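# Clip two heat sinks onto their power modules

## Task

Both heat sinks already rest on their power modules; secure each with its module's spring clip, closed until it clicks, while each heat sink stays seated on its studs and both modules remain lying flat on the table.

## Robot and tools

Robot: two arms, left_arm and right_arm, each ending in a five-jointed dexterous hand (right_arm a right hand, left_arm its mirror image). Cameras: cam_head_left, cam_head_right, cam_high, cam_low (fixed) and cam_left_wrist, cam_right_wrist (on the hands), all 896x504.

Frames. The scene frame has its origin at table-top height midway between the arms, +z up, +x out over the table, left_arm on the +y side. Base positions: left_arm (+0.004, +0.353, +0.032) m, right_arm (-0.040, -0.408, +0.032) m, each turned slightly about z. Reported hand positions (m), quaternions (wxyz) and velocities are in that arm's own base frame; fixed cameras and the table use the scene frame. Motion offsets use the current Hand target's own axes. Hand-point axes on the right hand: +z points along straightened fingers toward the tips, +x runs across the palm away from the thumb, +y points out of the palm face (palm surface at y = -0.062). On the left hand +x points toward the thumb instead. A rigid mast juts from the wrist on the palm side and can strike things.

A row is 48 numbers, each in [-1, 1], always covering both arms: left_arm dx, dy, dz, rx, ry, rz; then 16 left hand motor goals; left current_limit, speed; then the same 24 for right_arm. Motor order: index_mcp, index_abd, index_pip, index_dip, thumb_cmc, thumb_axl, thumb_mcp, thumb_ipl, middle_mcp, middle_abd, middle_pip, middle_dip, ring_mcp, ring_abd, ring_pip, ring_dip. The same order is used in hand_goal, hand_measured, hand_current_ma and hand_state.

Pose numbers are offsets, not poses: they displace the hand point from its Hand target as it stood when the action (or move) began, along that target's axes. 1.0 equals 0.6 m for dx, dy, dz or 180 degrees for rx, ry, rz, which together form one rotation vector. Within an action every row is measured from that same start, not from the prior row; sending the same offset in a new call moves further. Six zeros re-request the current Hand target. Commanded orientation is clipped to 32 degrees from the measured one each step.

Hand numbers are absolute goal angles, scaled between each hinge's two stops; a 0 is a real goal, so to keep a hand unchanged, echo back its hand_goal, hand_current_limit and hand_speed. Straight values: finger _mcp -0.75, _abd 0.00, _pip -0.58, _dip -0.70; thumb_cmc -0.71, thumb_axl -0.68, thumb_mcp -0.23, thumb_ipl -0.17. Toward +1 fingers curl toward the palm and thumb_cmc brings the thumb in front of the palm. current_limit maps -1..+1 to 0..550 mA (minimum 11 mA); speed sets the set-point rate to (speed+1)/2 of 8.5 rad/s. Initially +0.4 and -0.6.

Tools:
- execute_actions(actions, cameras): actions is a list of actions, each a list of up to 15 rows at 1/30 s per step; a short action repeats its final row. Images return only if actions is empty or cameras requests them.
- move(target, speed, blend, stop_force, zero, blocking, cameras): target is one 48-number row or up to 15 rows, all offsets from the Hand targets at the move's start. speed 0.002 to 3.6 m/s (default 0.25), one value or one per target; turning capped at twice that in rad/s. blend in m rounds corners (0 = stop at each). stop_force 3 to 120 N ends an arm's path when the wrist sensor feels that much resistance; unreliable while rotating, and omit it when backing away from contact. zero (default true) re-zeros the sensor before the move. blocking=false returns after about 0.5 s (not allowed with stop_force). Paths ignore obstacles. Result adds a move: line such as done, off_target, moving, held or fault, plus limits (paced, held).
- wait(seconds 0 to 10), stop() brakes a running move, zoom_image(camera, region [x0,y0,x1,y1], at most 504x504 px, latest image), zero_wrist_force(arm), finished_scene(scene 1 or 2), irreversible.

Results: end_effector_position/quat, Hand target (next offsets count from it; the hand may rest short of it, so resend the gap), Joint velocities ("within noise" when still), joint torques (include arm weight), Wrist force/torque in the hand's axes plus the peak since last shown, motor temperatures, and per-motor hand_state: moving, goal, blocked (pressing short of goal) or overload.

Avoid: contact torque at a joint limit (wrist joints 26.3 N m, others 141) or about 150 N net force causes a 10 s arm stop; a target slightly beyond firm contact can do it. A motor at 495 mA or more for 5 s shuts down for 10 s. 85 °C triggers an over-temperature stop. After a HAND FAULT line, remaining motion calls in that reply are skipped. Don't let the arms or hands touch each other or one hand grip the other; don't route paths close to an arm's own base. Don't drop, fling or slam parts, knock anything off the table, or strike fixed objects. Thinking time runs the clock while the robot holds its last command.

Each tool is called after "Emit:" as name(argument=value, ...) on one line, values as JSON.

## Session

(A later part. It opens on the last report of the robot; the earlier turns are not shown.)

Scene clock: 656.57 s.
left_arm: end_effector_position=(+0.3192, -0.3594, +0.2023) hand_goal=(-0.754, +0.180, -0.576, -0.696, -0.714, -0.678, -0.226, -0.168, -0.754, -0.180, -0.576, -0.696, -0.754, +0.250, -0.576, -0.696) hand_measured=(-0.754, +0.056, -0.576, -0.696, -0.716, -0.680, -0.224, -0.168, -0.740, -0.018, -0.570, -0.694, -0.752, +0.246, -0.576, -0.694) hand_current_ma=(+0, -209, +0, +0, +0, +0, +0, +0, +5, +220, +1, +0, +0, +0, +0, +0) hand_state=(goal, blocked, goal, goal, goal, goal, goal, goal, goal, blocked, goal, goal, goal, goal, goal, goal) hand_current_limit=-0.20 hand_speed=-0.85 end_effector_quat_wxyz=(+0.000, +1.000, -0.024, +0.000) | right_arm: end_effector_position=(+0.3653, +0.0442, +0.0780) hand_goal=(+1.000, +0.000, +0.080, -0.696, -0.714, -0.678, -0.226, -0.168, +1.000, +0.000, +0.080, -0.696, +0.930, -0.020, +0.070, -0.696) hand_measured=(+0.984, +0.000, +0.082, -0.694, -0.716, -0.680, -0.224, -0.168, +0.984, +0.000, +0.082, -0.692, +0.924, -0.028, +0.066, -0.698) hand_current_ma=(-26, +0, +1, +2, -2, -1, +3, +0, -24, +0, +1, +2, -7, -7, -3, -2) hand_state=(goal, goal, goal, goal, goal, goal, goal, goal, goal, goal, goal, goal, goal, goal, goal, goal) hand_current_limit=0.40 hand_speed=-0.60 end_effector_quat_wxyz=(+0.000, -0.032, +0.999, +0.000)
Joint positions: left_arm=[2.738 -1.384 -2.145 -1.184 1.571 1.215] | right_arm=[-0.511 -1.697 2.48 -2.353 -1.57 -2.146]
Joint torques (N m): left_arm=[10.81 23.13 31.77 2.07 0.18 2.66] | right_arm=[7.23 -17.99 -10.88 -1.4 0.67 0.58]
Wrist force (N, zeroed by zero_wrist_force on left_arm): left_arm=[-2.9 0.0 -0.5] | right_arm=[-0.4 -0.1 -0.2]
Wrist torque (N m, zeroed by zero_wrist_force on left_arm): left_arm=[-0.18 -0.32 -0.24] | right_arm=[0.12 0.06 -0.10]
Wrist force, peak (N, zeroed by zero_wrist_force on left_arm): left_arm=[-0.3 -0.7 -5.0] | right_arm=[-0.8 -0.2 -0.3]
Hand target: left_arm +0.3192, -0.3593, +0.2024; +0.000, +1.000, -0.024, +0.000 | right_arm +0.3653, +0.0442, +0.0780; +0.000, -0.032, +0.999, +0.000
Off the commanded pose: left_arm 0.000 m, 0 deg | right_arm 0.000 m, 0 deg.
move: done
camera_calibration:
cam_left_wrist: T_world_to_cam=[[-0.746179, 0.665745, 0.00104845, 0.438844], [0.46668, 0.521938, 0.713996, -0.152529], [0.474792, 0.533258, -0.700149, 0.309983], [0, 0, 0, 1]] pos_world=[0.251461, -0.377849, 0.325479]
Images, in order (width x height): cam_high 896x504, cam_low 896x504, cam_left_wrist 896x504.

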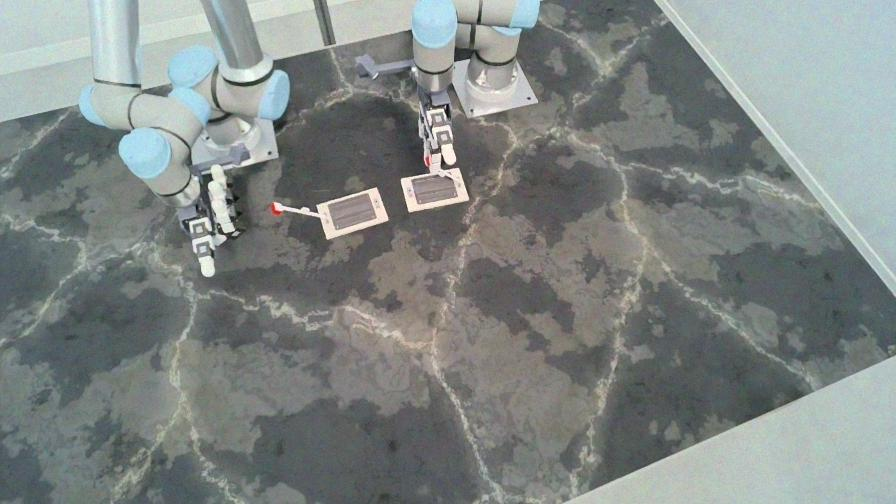

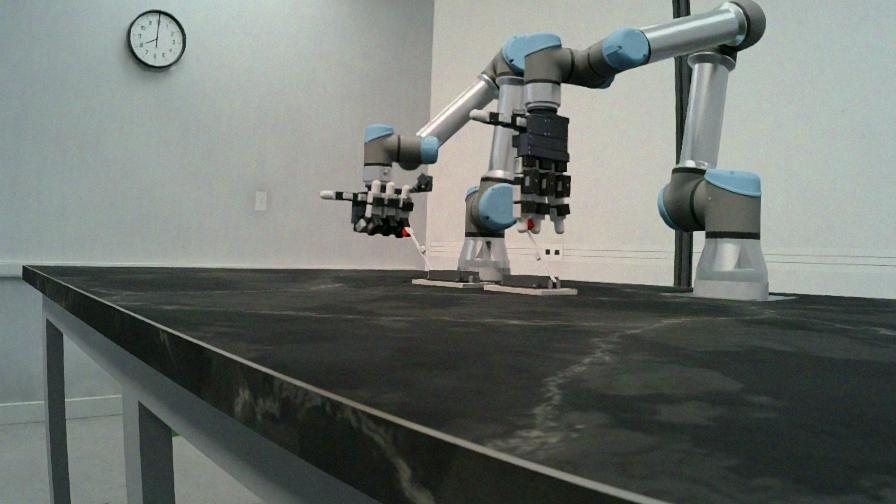

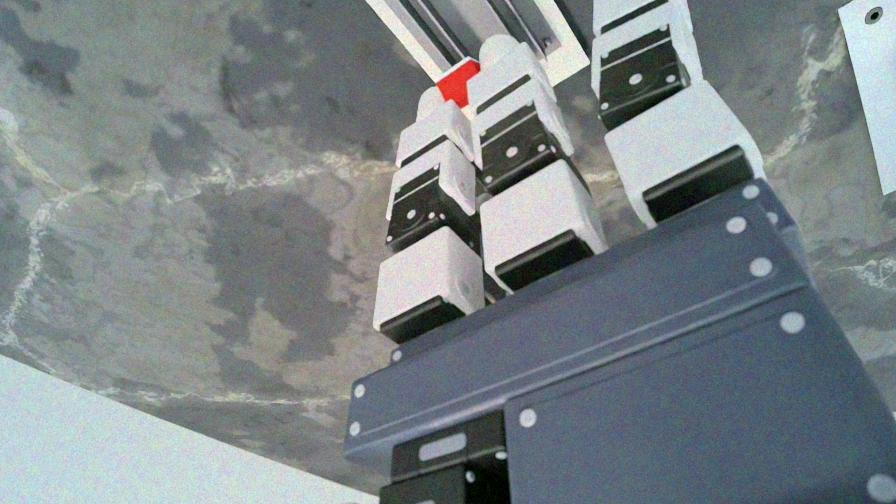

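Emit:
move(target=[[-0.0033, 0.04558, 0.05432, 0, 0, 0, -0.754, 0.18, -0.576, -0.696, -0.714, -0.678, -0.226, -0.168, -0.754, -0.18, -0.576, -0.696, -0.754, 0.25, -0.576, -0.696, -0.2, -0.85, 0, 0, 0, 0, 0, 0, 1.0, 0, 0.08, -0.696, -0.714, -0.678, -0.226, -0.168, 1.0, 0, 0.08, -0.696, 0.93, -0.02, 0.07, -0.696, 0.4, -0.6], [-0.0033, 0.06062, 0.08657, 0, 0, 0, -0.754, 0.18, -0.576, -0.696, -0.714, -0.678, -0.226, -0.168, -0.754, -0.18, -0.576, -0.696, -0.754, 0.25, -0.576, -0.696, -0.2, -0.85, 0, 0, 0, 0, 0, 0, 1.0, 0, 0.08, -0.696, -0.714, -0.678, -0.226, -0.168, 1.0, 0, 0.08, -0.696, 0.93, -0.02, 0.07, -0.696, 0.4, -0.6]], speed=0.035, blend=[0.004, 0], cameras=["cam_left_wrist", "cam_low", "cam_high", "cam_head_left"])

Emit:
zoom_image(camera="cam_left_wrist", region=[380, 0, 600, 124])

Emit:
zoom_image(camera="cam_low", region=[450, 170, 610, 300])

Emit:
zoom_image(camera="cam_high", region=[360, 110, 500, 220])

Scene clock: 665.90 s.
left_arm: end_effector_position=(+0.3153, -0.3956, +0.1502) hand_goal=(-0.754, +0.180, -0.576, -0.696, -0.714, -0.678, -0.226, -0.168, -0.754, -0.180, -0.576, -0.696, -0.754, +0.250, -0.576, -0.696) hand_measured=(-0.736, +0.056, -0.566, -0.694, -0.716, -0.680, -0.224, -0.168, -0.728, -0.018, -0.562, -0.692, -0.752, +0.246, -0.576, -0.694) hand_current_ma=(+8, -208, +2, +0, +0, +0, +0, +0, +18, +220, +5, +1, +0, +0, +0, +0) hand_state=(goal, blocked, goal, goal, goal, goal, goal, goal, blocked, blocked, goal, goal, goal, goal, goal, goal) hand_current_limit=-0.20 hand_speed=-0.85 end_effector_quat_wxyz=(+0.000, +1.000, -0.024, +0.000) end_effector_velocity=(-0.001, +0.001, +0.000) end_effector_angular_velocity=(+0.001, +0.003, -0.001) | right_arm: end_effector_position=(+0.3653, +0.0442, +0.0780) hand_goal=(+1.000, +0.000, +0.080, -0.696, -0.714, -0.678, -0.226, -0.168, +1.000, +0.000, +0.080, -0.696, +0.930, -0.020, +0.070, -0.696) hand_measured=(+0.984, +0.000, +0.082, -0.694, -0.716, -0.680, -0.224, -0.168, +0.984, +0.000, +0.082, -0.692, +0.924, -0.028, +0.066, -0.698) hand_current_ma=(-26, +0, +1, +2, -2, -1, +3, +0, -24, +0, +1, +2, -7, -7, -3, -2) hand_state=(goal, goal, goal, goal, goal, goal, goal, goal, goal, goal, goal, goal, goal, goal, goal, goal) hand_current_limit=0.40 hand_speed=-0.60 end_effector_quat_wxyz=(+0.000, -0.032, +0.999, +0.000)
Joint positions: left_arm=[2.651 -1.511 -2.186 -1.016 1.571 1.128] | right_arm=[-0.511 -1.697 2.48 -2.353 -1.57 -2.146]
Joint velocities: left_arm=[0 0.003 -0.001 -0.005 0 0.001] | right_arm=[within noise]
Joint torques (N m): left_arm=[7.75 25.85 28.15 -0.59 -1.13 2.01] | right_arm=[8.37 -17.79 -11.86 -1.3 0.62 0.51]
Wrist force (N, zeroed by zero_wrist_force on left_arm): left_arm=[3.8 2.4 -0.8] | right_arm=[-0.4 0.0 0.0]
Wrist torque (N m, zeroed by zero_wrist_force on left_arm): left_arm=[-0.27 0.34 0.32] | right_arm=[0.13 0.06 -0.09]
Wrist force, peak (N, zeroed by zero_wrist_force on left_arm): left_arm=[5.0 1.0 -0.6] | right_arm=[-0.5 -0.4 -0.3]
Hand target: left_arm +0.3154, -0.3956, +0.1504; +0.000, +1.000, -0.024, +0.000 | right_arm +0.3653, +0.0442, +0.0780; +0.000, -0.032, +0.999, +0.000
Off the commanded pose: left_arm 0.000 m, 0 deg | right_arm 0.000 m, 0 deg.
move: done
camera_calibration:
cam_left_wrist: T_world_to_cam=[[-0.746179, 0.665744, 0.00135459, 0.460079], [0.466864, 0.521818, 0.713964, -0.0947498], [0.47461, 0.533377, -0.700181, 0.294717], [0, 0, 0, 1]] pos_world=[0.247661, -0.414048, 0.27338]
Images, in order (width x height): cam_head_left 896x504, cam_high 896x504, cam_low 896x504, cam_left_wrist 896x504.

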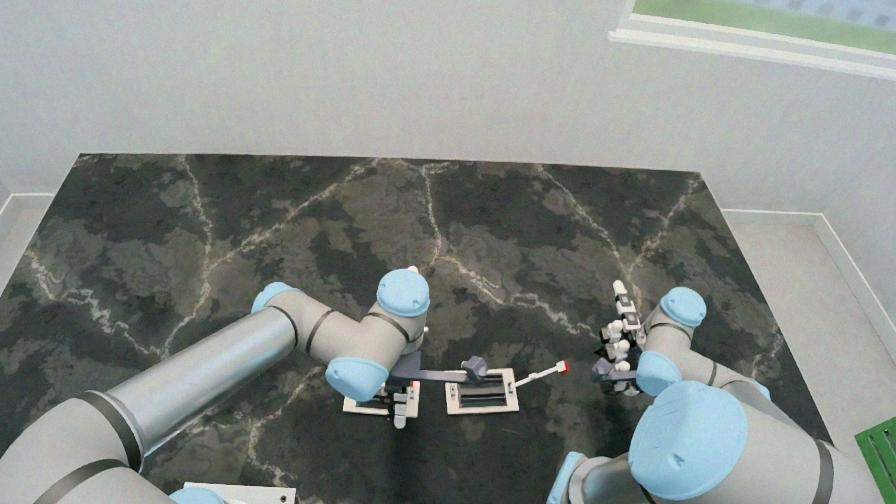

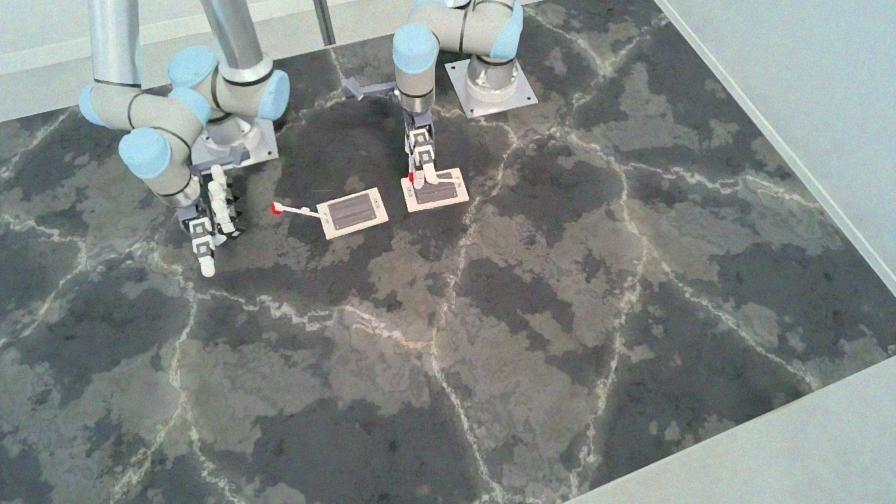

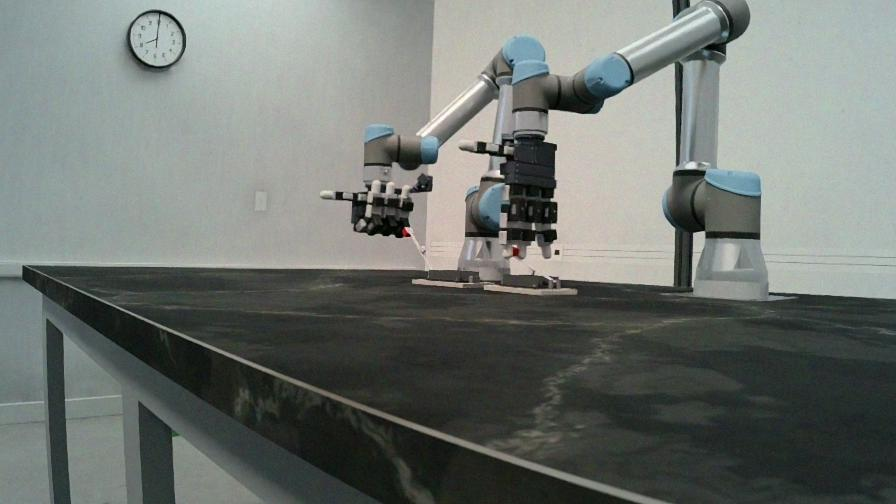

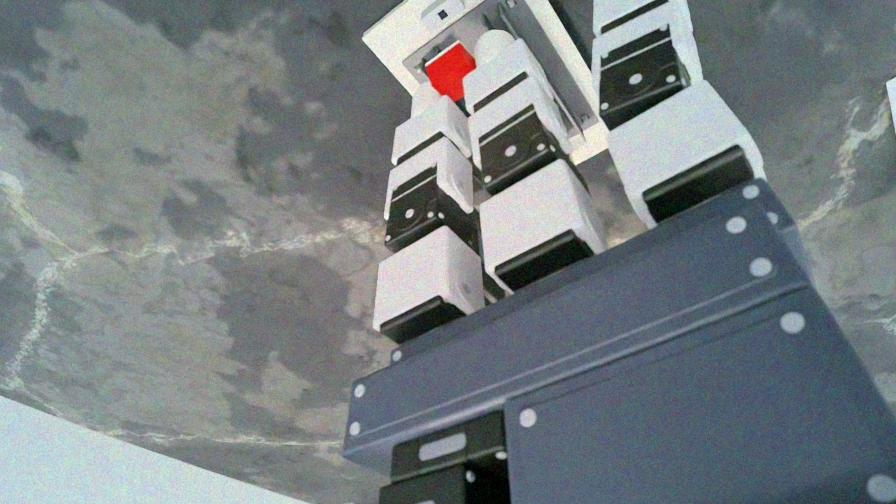

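Scaled by 2.291.

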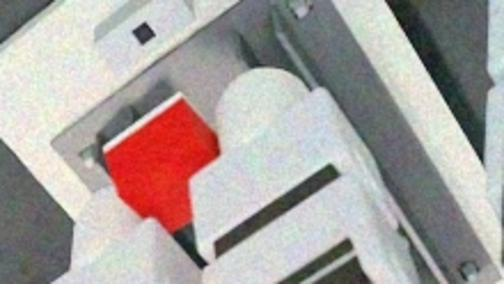

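Scaled by 3.150.

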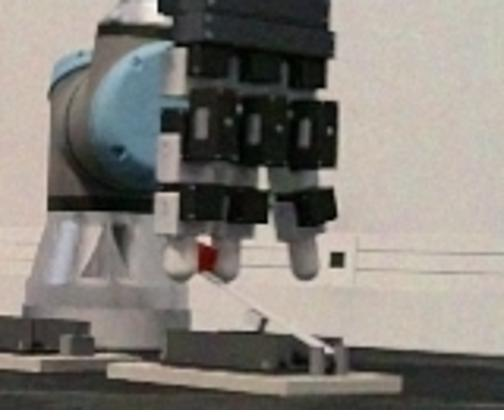

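Scaled by 3.600.

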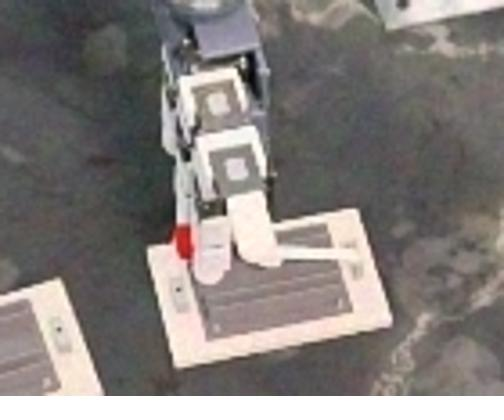

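Emit:
zoom_image(camera="cam_low", region=[490, 230, 590, 300])

Emit:
zoom_image(camera="cam_high", region=[390, 150, 480, 220])

Emit:
zoom_image(camera="cam_head_left", region=[330, 350, 450, 440])

Scaled by 5.040.

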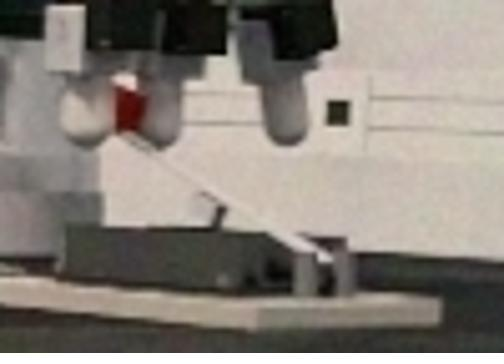

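Scaled by 5.600.

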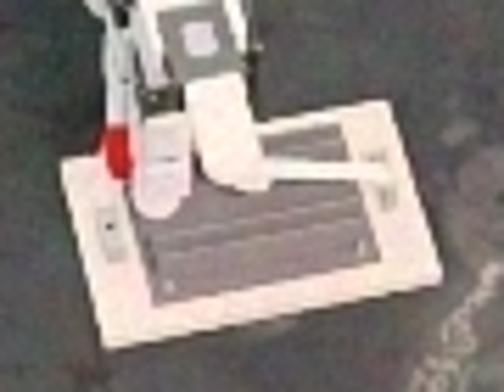

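Scaled by 4.200.

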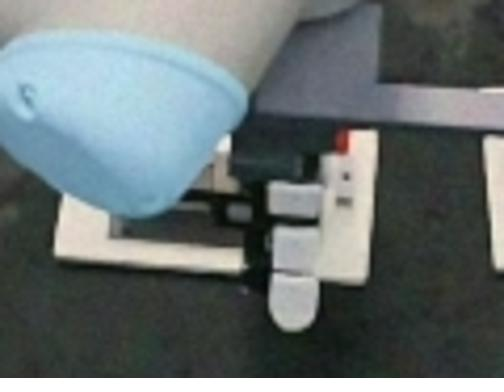

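Emit:
move(target=[0.0012, 0.003, 0, 0, 0, 0, -0.754, 0.0, -0.576, -0.696, -0.714, -0.678, -0.226, -0.168, -0.754, 0.03, -0.576, -0.696, -0.754, 0.25, -0.576, -0.696, -0.2, -0.85, 0, 0, 0, 0, 0, 0, 1.0, 0, 0.08, -0.696, -0.714, -0.678, -0.226, -0.168, 1.0, 0, 0.08, -0.696, 0.93, -0.02, 0.07, -0.696, 0.4, -0.6], speed=0.03, cameras=["cam_low", "cam_left_wrist"])

Emit:
zoom_image(camera="cam_low", region=[490, 230, 590, 300])

Emit:
zoom_image(camera="cam_left_wrist", region=[360, 0, 600, 134])

Scene clock: 725.53 s.
left_arm: end_effector_position=(+0.3161, -0.3974, +0.1504) hand_goal=(-0.754, +0.000, -0.576, -0.696, -0.714, -0.678, -0.226, -0.168, -0.754, +0.030, -0.576, -0.696, -0.754, +0.250, -0.576, -0.696) hand_measured=(-0.750, +0.002, -0.574, -0.694, -0.716, -0.680, -0.224, -0.168, -0.750, +0.026, -0.574, -0.694, -0.752, +0.246, -0.576, -0.694) hand_current_ma=(+1, +0, +0, +0, +0, +0, +0, +0, +0, +0, +0, +0, +0, +0, +0, +0) hand_state=(goal, goal, goal, goal, goal, goal, goal, goal, goal, goal, goal, goal, goal, goal, goal, goal) hand_current_limit=-0.20 hand_speed=-0.85 end_effector_quat_wxyz=(+0.000, +1.000, -0.024, +0.000) | right_arm: end_effector_position=(+0.3653, +0.0442, +0.0780) hand_goal=(+1.000, +0.000, +0.080, -0.696, -0.714, -0.678, -0.226, -0.168, +1.000, +0.000, +0.080, -0.696, +0.930, -0.020, +0.070, -0.696) hand_measured=(+0.984, +0.000, +0.082, -0.694, -0.716, -0.680, -0.224, -0.168, +0.984, +0.000, +0.082, -0.692, +0.924, -0.028, +0.066, -0.698) hand_current_ma=(-26, +0, +1, +2, -2, -1, +3, +0, -24, +0, +1, +2, -7, -7, -3, -2) hand_state=(goal, goal, goal, goal, goal, goal, goal, goal, goal, goal, goal, goal, goal, goal, goal, goal) hand_current_limit=0.40 hand_speed=-0.60 end_effector_quat_wxyz=(+0.000, -0.032, +0.999, +0.000)
Joint positions: left_arm=[2.648 -1.516 -2.181 -1.016 1.571 1.125] | right_arm=[-0.511 -1.697 2.48 -2.353 -1.57 -2.146]
Joint torques (N m): left_arm=[-4.65 16.92 28.19 4.03 0.85 -1.67] | right_arm=[8.19 -18.34 -10.12 -1.43 0.47 0.56]
Wrist force (N, zeroed by zero_wrist_force on left_arm): left_arm=[0.4 0.1 0.4] | right_arm=[-0.5 0.0 -0.3]
Wrist torque (N m, zeroed by zero_wrist_force on left_arm): left_arm=[-0.20 -0.02 0.09] | right_arm=[0.15 0.08 -0.11]
Wrist force, peak (N, zeroed by zero_wrist_force on left_arm): left_arm=[3.3 2.1 -0.7] | right_arm=[-0.6 -0.3 -0.3]
Hand target: left_arm +0.3161, -0.3974, +0.1504; +0.000, +1.000, -0.024, +0.000 | right_arm +0.3653, +0.0442, +0.0780; +0.000, -0.032, +0.999, +0.000
Off the commanded pose: left_arm 0.000 m, 0 deg | right_arm 0.000 m, 0 deg.
move: done
camera_calibration:
cam_left_wrist: T_world_to_cam=[[-0.746113, 0.665819, 0.00115019, 0.46187], [0.466753, 0.521808, 0.714044, -0.0942785], [0.474823, 0.533294, -0.7001, 0.295375], [0, 0, 0, 1]] pos_world=[0.248361, -0.415848, 0.27358]
Images, in order (width x height): cam_low 896x504, cam_left_wrist 896x504.

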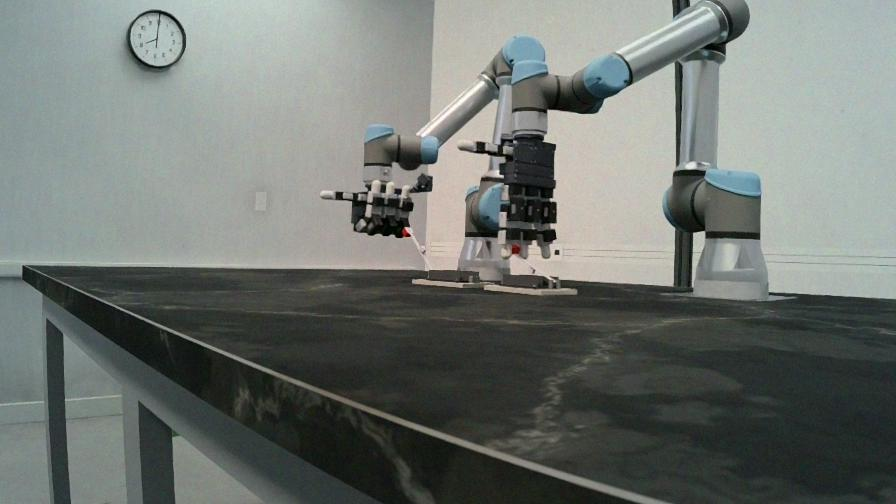

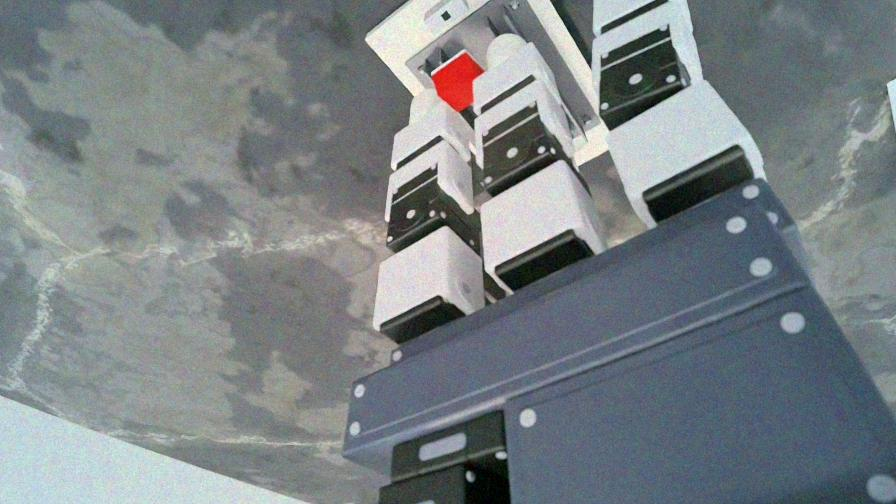

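Scaled by 5.040.

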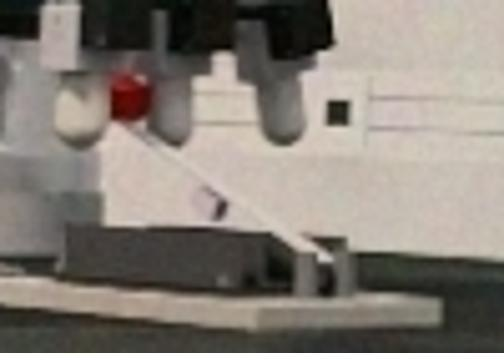

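Scaled by 2.100.

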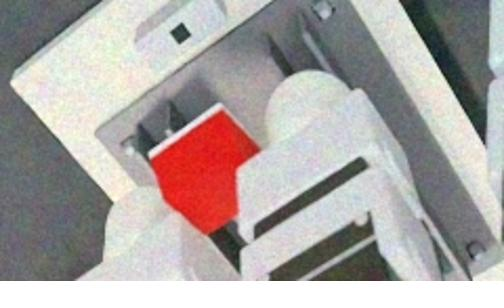

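Emit:
wait(seconds=0.5, cameras=["cam_low"])

Emit:
zoom_image(camera="cam_low", region=[490, 230, 590, 300])

Scene clock: 729.40 s.
left_arm: end_effector_position=(+0.3161, -0.3974, +0.1504) hand_goal=(-0.754, +0.000, -0.576, -0.696, -0.714, -0.678, -0.226, -0.168, -0.754, +0.030, -0.576, -0.696, -0.754, +0.250, -0.576, -0.696) hand_measured=(-0.750, +0.002, -0.574, -0.694, -0.716, -0.680, -0.224, -0.168, -0.750, +0.026, -0.574, -0.694, -0.752, +0.246, -0.576, -0.694) hand_current_ma=(+1, +0, +0, +0, +0, +0, +0, +0, +0, +0, +0, +0, +0, +0, +0, +0) hand_state=(goal, goal, goal, goal, goal, goal, goal, goal, goal, goal, goal, goal, goal, goal, goal, goal) hand_current_limit=-0.20 hand_speed=-0.85 end_effector_quat_wxyz=(+0.000, +1.000, -0.024, +0.000) | right_arm: end_effector_position=(+0.3653, +0.0442, +0.0780) hand_goal=(+1.000, +0.000, +0.080, -0.696, -0.714, -0.678, -0.226, -0.168, +1.000, +0.000, +0.080, -0.696, +0.930, -0.020, +0.070, -0.696) hand_measured=(+0.984, +0.000, +0.082, -0.694, -0.716, -0.680, -0.224, -0.168, +0.984, +0.000, +0.082, -0.692, +0.924, -0.028, +0.066, -0.698) hand_current_ma=(-26, +0, +1, +2, -2, -1, +3, +0, -24, +0, +1, +2, -7, -7, -3, -2) hand_state=(goal, goal, goal, goal, goal, goal, goal, goal, goal, goal, goal, goal, goal, goal, goal, goal) hand_current_limit=0.40 hand_speed=-0.60 end_effector_quat_wxyz=(+0.000, -0.032, +0.999, +0.000)
Joint positions: left_arm=[2.648 -1.516 -2.181 -1.016 1.571 1.125] | right_arm=[-0.511 -1.697 2.48 -2.353 -1.57 -2.146]
Joint torques (N m): left_arm=[7.69 26.87 11.94 1.92 2.01 2.42] | right_arm=[8.37 -17.91 -10.87 -1.47 0.43 0.67]
Wrist force (N, zeroed by zero_wrist_force on left_arm): left_arm=[0.4 -0.3 0.3] | right_arm=[-0.4 -0.4 -0.3]
Wrist torque (N m, zeroed by zero_wrist_force on left_arm): left_arm=[-0.24 -0.02 0.09] | right_arm=[0.10 0.06 -0.11]
Wrist force, peak (N, zeroed by zero_wrist_force on left_arm): left_arm=[0.7 -0.2 0.4] | right_arm=[-0.5 -0.2 -0.4]
Hand target: left_arm +0.3161, -0.3974, +0.1504; +0.000, +1.000, -0.024, +0.000 | right_arm +0.3653, +0.0442, +0.0780; +0.000, -0.032, +0.999, +0.000
Off the commanded pose: left_arm 0.000 m, 0 deg | right_arm 0.000 m, 0 deg.
wait: 0.50 s; at rest from the start
Images, in order (width x height): cam_low 896x504.

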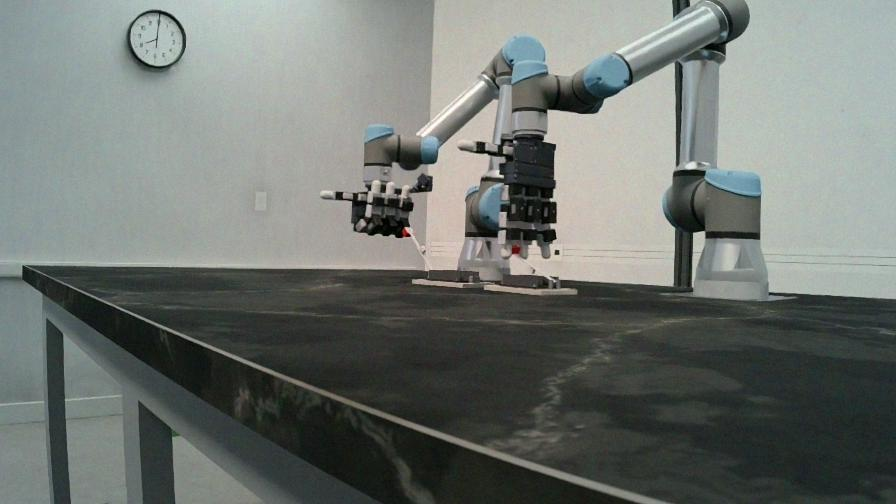

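Scaled by 5.040.

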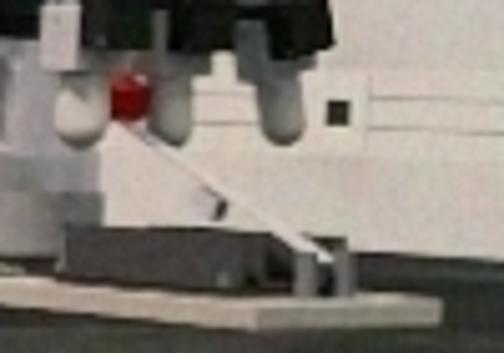

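Emit:
move(target=[[0, 0, 0, 0, 0, 0, -0.754, -0.15, -0.576, -0.696, -0.714, -0.678, -0.226, -0.168, -0.754, 0.15, -0.576, -0.696, -0.754, 0.25, -0.576, -0.696, 0.4, -0.6, 0, 0, 0, 0, 0, 0, 1.0, 0, 0.08, -0.696, -0.714, -0.678, -0.226, -0.168, 1.0, 0, 0.08, -0.696, 0.93, -0.02, 0.07, -0.696, 0.4, -0.6], [0, 0, -0.15, 0, 0, 0, -0.754, -0.15, -0.576, -0.696, -0.714, -0.678, -0.226, -0.168, -0.754, 0.15, -0.576, -0.696, -0.754, 0.25, -0.576, -0.696, 0.4, -0.6, 0, 0, 0, 0, 0, 0, 1.0, 0, 0.08, -0.696, -0.714, -0.678, -0.226, -0.168, 1.0, 0, 0.08, -0.696, 0.93, -0.02, 0.07, -0.696, 0.4, -0.6]], speed=0.08, cameras=["cam_low", "cam_high", "cam_left_wrist"])

Emit:
zoom_image(camera="cam_low", region=[490, 230, 590, 300])

Emit:
zoom_image(camera="cam_high", region=[370, 120, 500, 220])

Scene clock: 747.47 s.
left_arm: end_effector_position=(+0.3161, -0.3974, +0.2405) hand_goal=(-0.754, -0.150, -0.576, -0.696, -0.714, -0.678, -0.226, -0.168, -0.754, +0.150, -0.576, -0.696, -0.754, +0.250, -0.576, -0.696) hand_measured=(-0.750, -0.146, -0.574, -0.694, -0.716, -0.680, -0.224, -0.168, -0.750, +0.146, -0.574, -0.694, -0.752, +0.246, -0.576, -0.694) hand_current_ma=(+1, +0, +0, +0, +0, +0, +0, +0, +0, +0, +0, +0, +0, +0, +0, +0) hand_state=(goal, goal, goal, goal, goal, goal, goal, goal, goal, goal, goal, goal, goal, goal, goal, goal) hand_current_limit=0.40 hand_speed=-0.60 end_effector_quat_wxyz=(+0.000, +1.000, -0.024, +0.000) | right_arm: end_effector_position=(+0.3653, +0.0442, +0.0780) hand_goal=(+1.000, +0.000, +0.080, -0.696, -0.714, -0.678, -0.226, -0.168, +1.000, +0.000, +0.080, -0.696, +0.930, -0.020, +0.070, -0.696) hand_measured=(+0.984, +0.000, +0.082, -0.694, -0.716, -0.680, -0.224, -0.168, +0.984, +0.000, +0.082, -0.692, +0.924, -0.028, +0.066, -0.698) hand_current_ma=(-26, +0, +1, +2, -2, -1, +3, +0, -24, +0, +1, +2, -7, -7, -3, -2) hand_state=(goal, goal, goal, goal, goal, goal, goal, goal, goal, goal, goal, goal, goal, goal, goal, goal) hand_current_limit=0.40 hand_speed=-0.60 end_effector_quat_wxyz=(+0.000, -0.032, +0.999, +0.000)
Joint positions: left_arm=[2.648 -1.415 -2.017 -1.281 1.571 1.126] | right_arm=[-0.511 -1.697 2.48 -2.353 -1.57 -2.146]
Joint torques (N m): left_arm=[9.84 8.23 15.88 3.07 0.41 2.54] | right_arm=[8.44 -18.32 -11.01 -1.33 0.41 0.59]
Wrist force (N, zeroed by zero_wrist_force on left_arm): left_arm=[0.6 -0.3 0.3] | right_arm=[-0.2 -0.1 -0.3]
Wrist torque (N m, zeroed by zero_wrist_force on left_arm): left_arm=[-0.26 -0.06 0.11] | right_arm=[0.13 0.04 -0.09]
Wrist force, peak (N, zeroed by zero_wrist_force on left_arm): left_arm=[0.3 -0.2 1.4] | right_arm=[-0.6 -0.4 -0.2]
Hand target: left_arm +0.3161, -0.3974, +0.2404; +0.000, +1.000, -0.024, +0.000 | right_arm +0.3653, +0.0442, +0.0780; +0.000, -0.032, +0.999, +0.000
Off the commanded pose: left_arm 0.000 m, 0 deg | right_arm 0.000 m, 0 deg.
move: done
camera_calibration:
cam_left_wrist: T_world_to_cam=[[-0.746082, 0.665854, 0.000797144, 0.461977], [0.466593, 0.521957, 0.714039, -0.158556], [0.47503, 0.533103, -0.700105, 0.358277], [0, 0, 0, 1]] pos_world=[0.248462, -0.415848, 0.363678]
Images, in order (width x height): cam_high 896x504, cam_low 896x504, cam_left_wrist 896x504.

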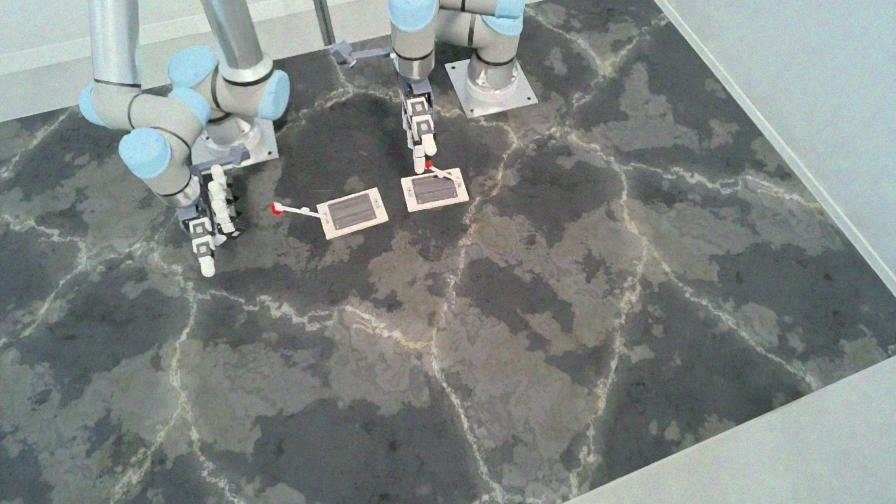

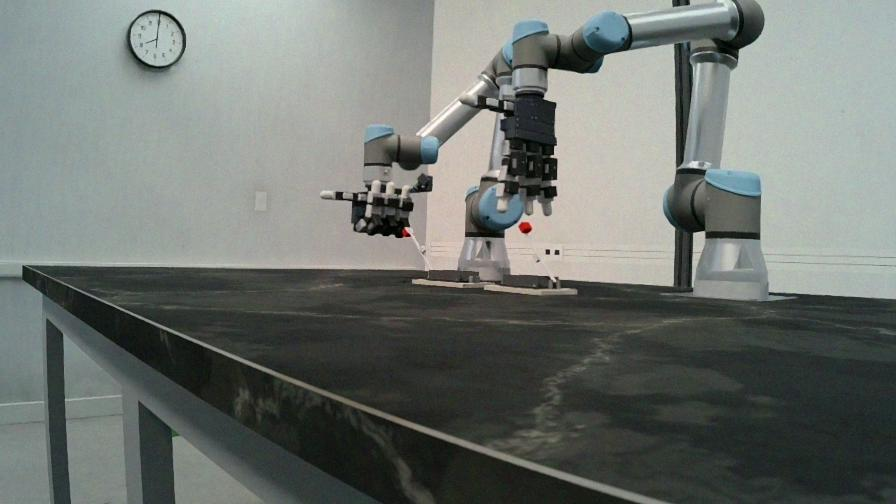

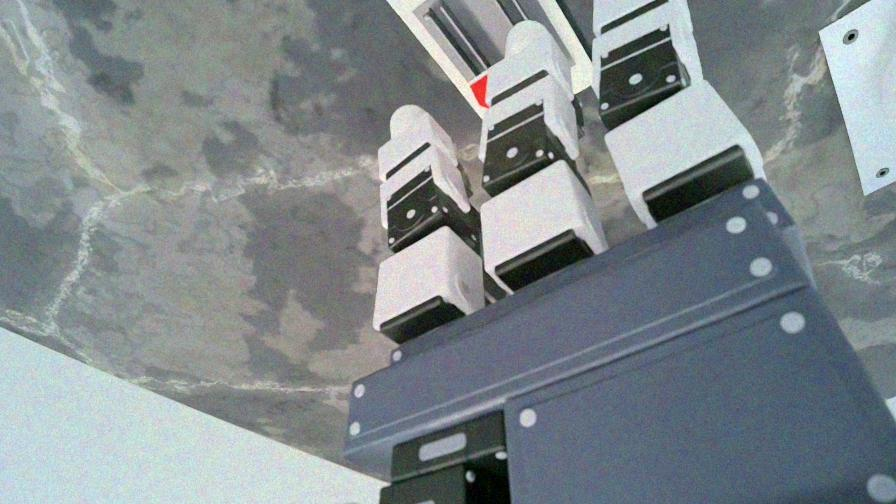

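Scaled by 5.040.

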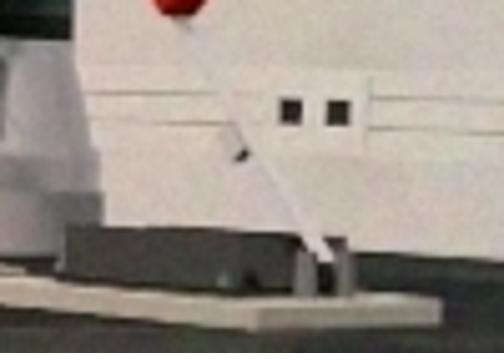

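Scaled by 3.877.

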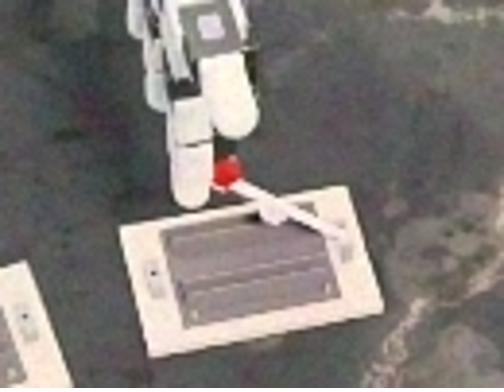

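Emit:
wait(seconds=0.5, cameras=["cam_low"])

Emit:
zoom_image(camera="cam_low", region=[490, 200, 590, 300])

Scene clock: 751.47 s.
left_arm: end_effector_position=(+0.3161, -0.3974, +0.2404) hand_goal=(-0.754, -0.150, -0.576, -0.696, -0.714, -0.678, -0.226, -0.168, -0.754, +0.150, -0.576, -0.696, -0.754, +0.250, -0.576, -0.696) hand_measured=(-0.750, -0.146, -0.574, -0.694, -0.716, -0.680, -0.224, -0.168, -0.750, +0.146, -0.574, -0.694, -0.752, +0.246, -0.576, -0.694) hand_current_ma=(+1, +0, +0, +0, +0, +0, +0, +0, +0, +0, +0, +0, +0, +0, +0, +0) hand_state=(goal, goal, goal, goal, goal, goal, goal, goal, goal, goal, goal, goal, goal, goal, goal, goal) hand_current_limit=0.40 hand_speed=-0.60 end_effector_quat_wxyz=(+0.000, +1.000, -0.024, +0.000) | right_arm: end_effector_position=(+0.3653, +0.0442, +0.0780) hand_goal=(+1.000, +0.000, +0.080, -0.696, -0.714, -0.678, -0.226, -0.168, +1.000, +0.000, +0.080, -0.696, +0.930, -0.020, +0.070, -0.696) hand_measured=(+0.984, +0.000, +0.082, -0.694, -0.716, -0.680, -0.224, -0.168, +0.984, +0.000, +0.082, -0.692, +0.924, -0.028, +0.066, -0.698) hand_current_ma=(-26, +0, +1, +2, -2, -1, +3, +0, -24, +0, +1, +2, -7, -7, -3, -2) hand_state=(goal, goal, goal, goal, goal, goal, goal, goal, goal, goal, goal, goal, goal, goal, goal, goal) hand_current_limit=0.40 hand_speed=-0.60 end_effector_quat_wxyz=(+0.000, -0.032, +0.999, +0.000)
Joint positions: left_arm=[2.648 -1.415 -2.017 -1.281 1.571 1.126] | right_arm=[-0.511 -1.697 2.48 -2.353 -1.57 -2.146]
Joint torques (N m): left_arm=[7.92 9.06 12.26 1.04 1.96 2.31] | right_arm=[8.12 -17.38 -10.66 -1.43 0.38 0.75]
Wrist force (N, zeroed by zero_wrist_force on left_arm): left_arm=[0.6 -0.3 0.5] | right_arm=[-0.3 -0.1 -0.2]
Wrist torque (N m, zeroed by zero_wrist_force on left_arm): left_arm=[-0.26 -0.06 0.11] | right_arm=[0.12 0.05 -0.09]
Wrist force, peak (N, zeroed by zero_wrist_force on left_arm): left_arm=[0.8 -0.4 0.4] | right_arm=[-0.7 -0.2 -0.4]
Hand target: left_arm +0.3161, -0.3974, +0.2404; +0.000, +1.000, -0.024, +0.000 | right_arm +0.3653, +0.0442, +0.0780; +0.000, -0.032, +0.999, +0.000
Off the commanded pose: left_arm 0.000 m, 0 deg | right_arm 0.000 m, 0 deg.
wait: 0.50 s; at rest from the start
Images, in order (width x height): cam_low 896x504.

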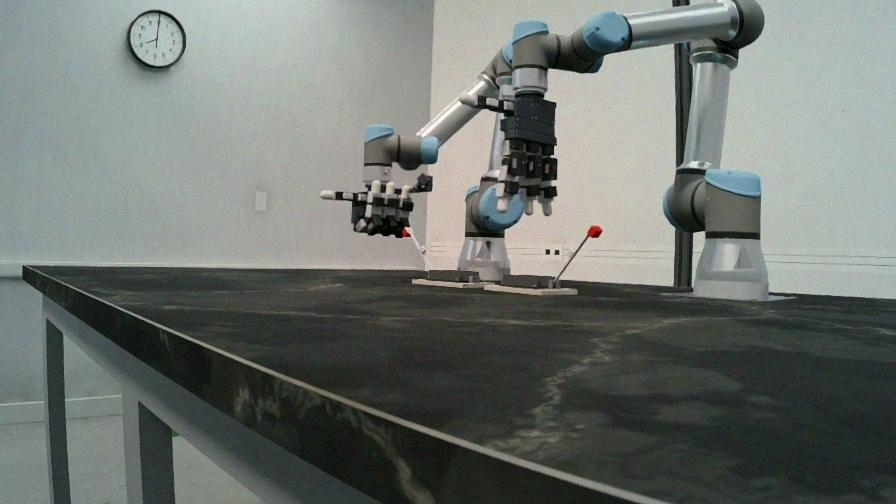

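Scaled by 5.040.

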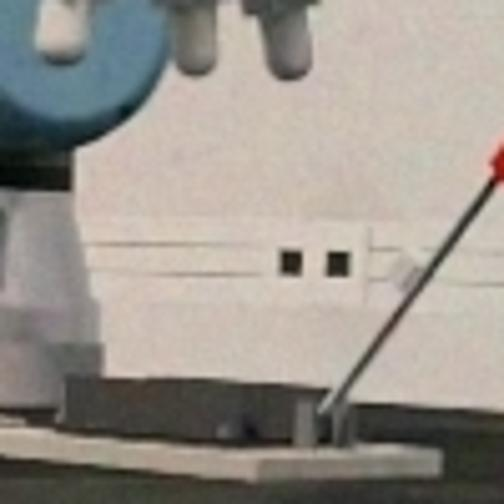

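Emit:
move(target=[[0, 0, 0, 0, 0, 0, -0.34, 0, 0.08, -0.696, -0.714, -0.678, -0.226, -0.168, -0.34, 0, 0.08, -0.696, -0.34, -0.02, 0.07, -0.696, 0.4, -0.6, 0, 0, 0, 0, 0, 0, 1.0, 0, 0.08, -0.696, -0.714, -0.678, -0.226, -0.168, 1.0, 0, 0.08, -0.696, 0.93, -0.02, 0.07, -0.696, 0.4, -0.6], [0, 0, 0, 0, 0, 0, 1.0, 0, 0.08, -0.696, -0.714, -0.678, -0.226, -0.168, 1.0, 0, 0.08, -0.696, 0.93, -0.02, 0.07, -0.696, 0.4, -0.6, 0, 0, 0, 0, 0, 0, 1.0, 0, 0.08, -0.696, -0.714, -0.678, -0.226, -0.168, 1.0, 0, 0.08, -0.696, 0.93, -0.02, 0.07, -0.696, 0.4, -0.6], [0.0387, -0.5533, 0, 0, 0, 0, 1.0, 0, 0.08, -0.696, -0.714, -0.678, -0.226, -0.168, 1.0, 0, 0.08, -0.696, 0.93, -0.02, 0.07, -0.696, 0.4, -0.6, 0, 0, 0, 0, 0, 0, 1.0, 0, 0.08, -0.696, -0.714, -0.678, -0.226, -0.168, 1.0, 0, 0.08, -0.696, 0.93, -0.02, 0.07, -0.696, 0.4, -0.6]], speed=0.2, cameras=["cam_low", "cam_left_wrist"])

Scene clock: 820.23 s.
left_arm: end_effector_position=(+0.3554, -0.0670, +0.2405) hand_goal=(+1.000, +0.000, +0.080, -0.696, -0.714, -0.678, -0.226, -0.168, +1.000, +0.000, +0.080, -0.696, +0.930, -0.020, +0.070, -0.696) hand_measured=(+0.986, -0.002, +0.078, -0.694, -0.716, -0.680, -0.224, -0.168, +0.984, +0.004, +0.076, -0.694, +0.900, -0.026, +0.064, -0.696) hand_current_ma=(-6, +0, +0, +0, +0, +0, +0, +0, -7, +0, +0, +0, -22, -1, -1, +0) hand_state=(goal, goal, goal, goal, goal, goal, goal, goal, goal, goal, goal, goal, blocked, goal, goal, goal) hand_current_limit=0.40 hand_speed=-0.60 end_effector_quat_wxyz=(+0.000, +1.000, -0.024, +0.000) | right_arm: end_effector_position=(+0.3653, +0.0442, +0.0780) hand_goal=(+1.000, +0.000, +0.080, -0.696, -0.714, -0.678, -0.226, -0.168, +1.000, +0.000, +0.080, -0.696, +0.930, -0.020, +0.070, -0.696) hand_measured=(+0.984, +0.000, +0.082, -0.694, -0.716, -0.680, -0.224, -0.168, +0.984, +0.000, +0.082, -0.692, +0.924, -0.028, +0.066, -0.698) hand_current_ma=(-26, +0, +1, +2, -2, -1, +3, +0, -24, +0, +1, +2, -7, -7, -3, -2) hand_state=(goal, goal, goal, goal, goal, goal, goal, goal, goal, goal, goal, goal, goal, goal, goal, goal) hand_current_limit=0.40 hand_speed=-0.60 end_effector_quat_wxyz=(+0.000, -0.032, +0.999, +0.000)
Joint positions: left_arm=[3.604 -1.15 -2.198 -1.365 1.571 2.081] | right_arm=[-0.511 -1.697 2.48 -2.353 -1.57 -2.146]
Joint torques (N m): left_arm=[7.92 13.34 13.66 0.95 1.06 2.23] | right_arm=[8 -17.47 -10.23 -1.36 0.38 0.63]
Wrist force (N, zeroed by zero_wrist_force on left_arm): left_arm=[0.0 0.0 0.7] | right_arm=[-0.5 -0.3 -0.1]
Wrist torque (N m, zeroed by zero_wrist_force on left_arm): left_arm=[-0.10 0.02 0.03] | right_arm=[0.10 0.07 -0.11]
Wrist force, peak (N, zeroed by zero_wrist_force on left_arm): left_arm=[0.1 -2.3 0.5] | right_arm=[-0.7 -0.3 -0.3]
Hand target: left_arm +0.3553, -0.0669, +0.2404; +0.000, +1.000, -0.024, +0.000 | right_arm +0.3653, +0.0442, +0.0780; +0.000, -0.032, +0.999, +0.000
Off the commanded pose: left_arm 0.000 m, 0 deg | right_arm 0.000 m, 0 deg.
move: done
camera_calibration:
cam_left_wrist: T_world_to_cam=[[-0.746215, 0.665705, 0.000996147, 0.271178], [0.466589, 0.52195, 0.714047, -0.349232], [0.474824, 0.533297, -0.700097, 0.163522], [0, 0, 0, 1]] pos_world=[0.287661, -0.0854486, 0.363579]
Images, in order (width x height): cam_low 896x504, cam_left_wrist 896x504.

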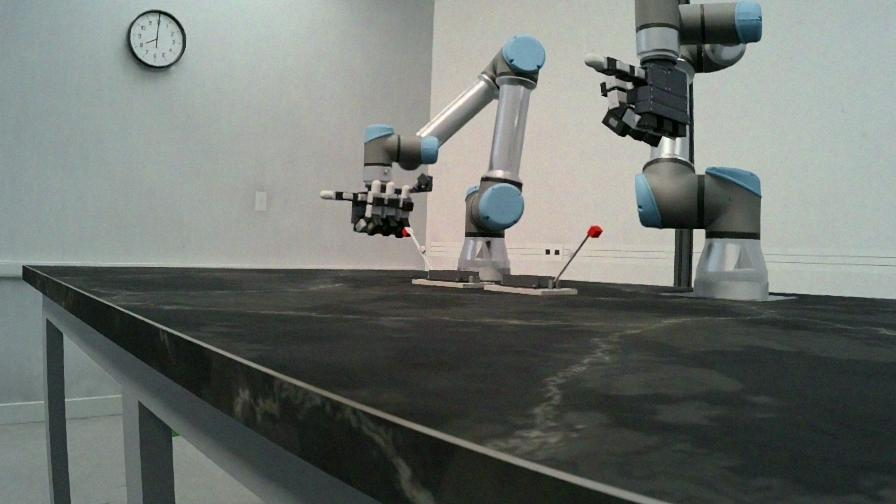

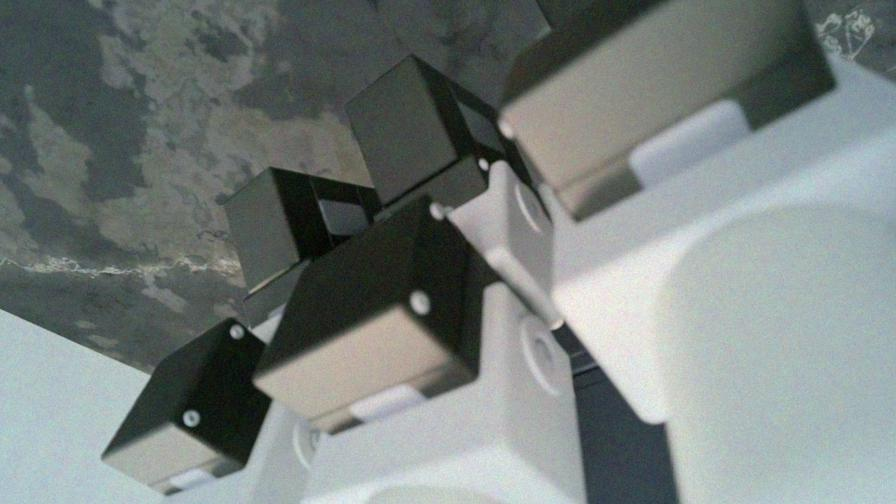

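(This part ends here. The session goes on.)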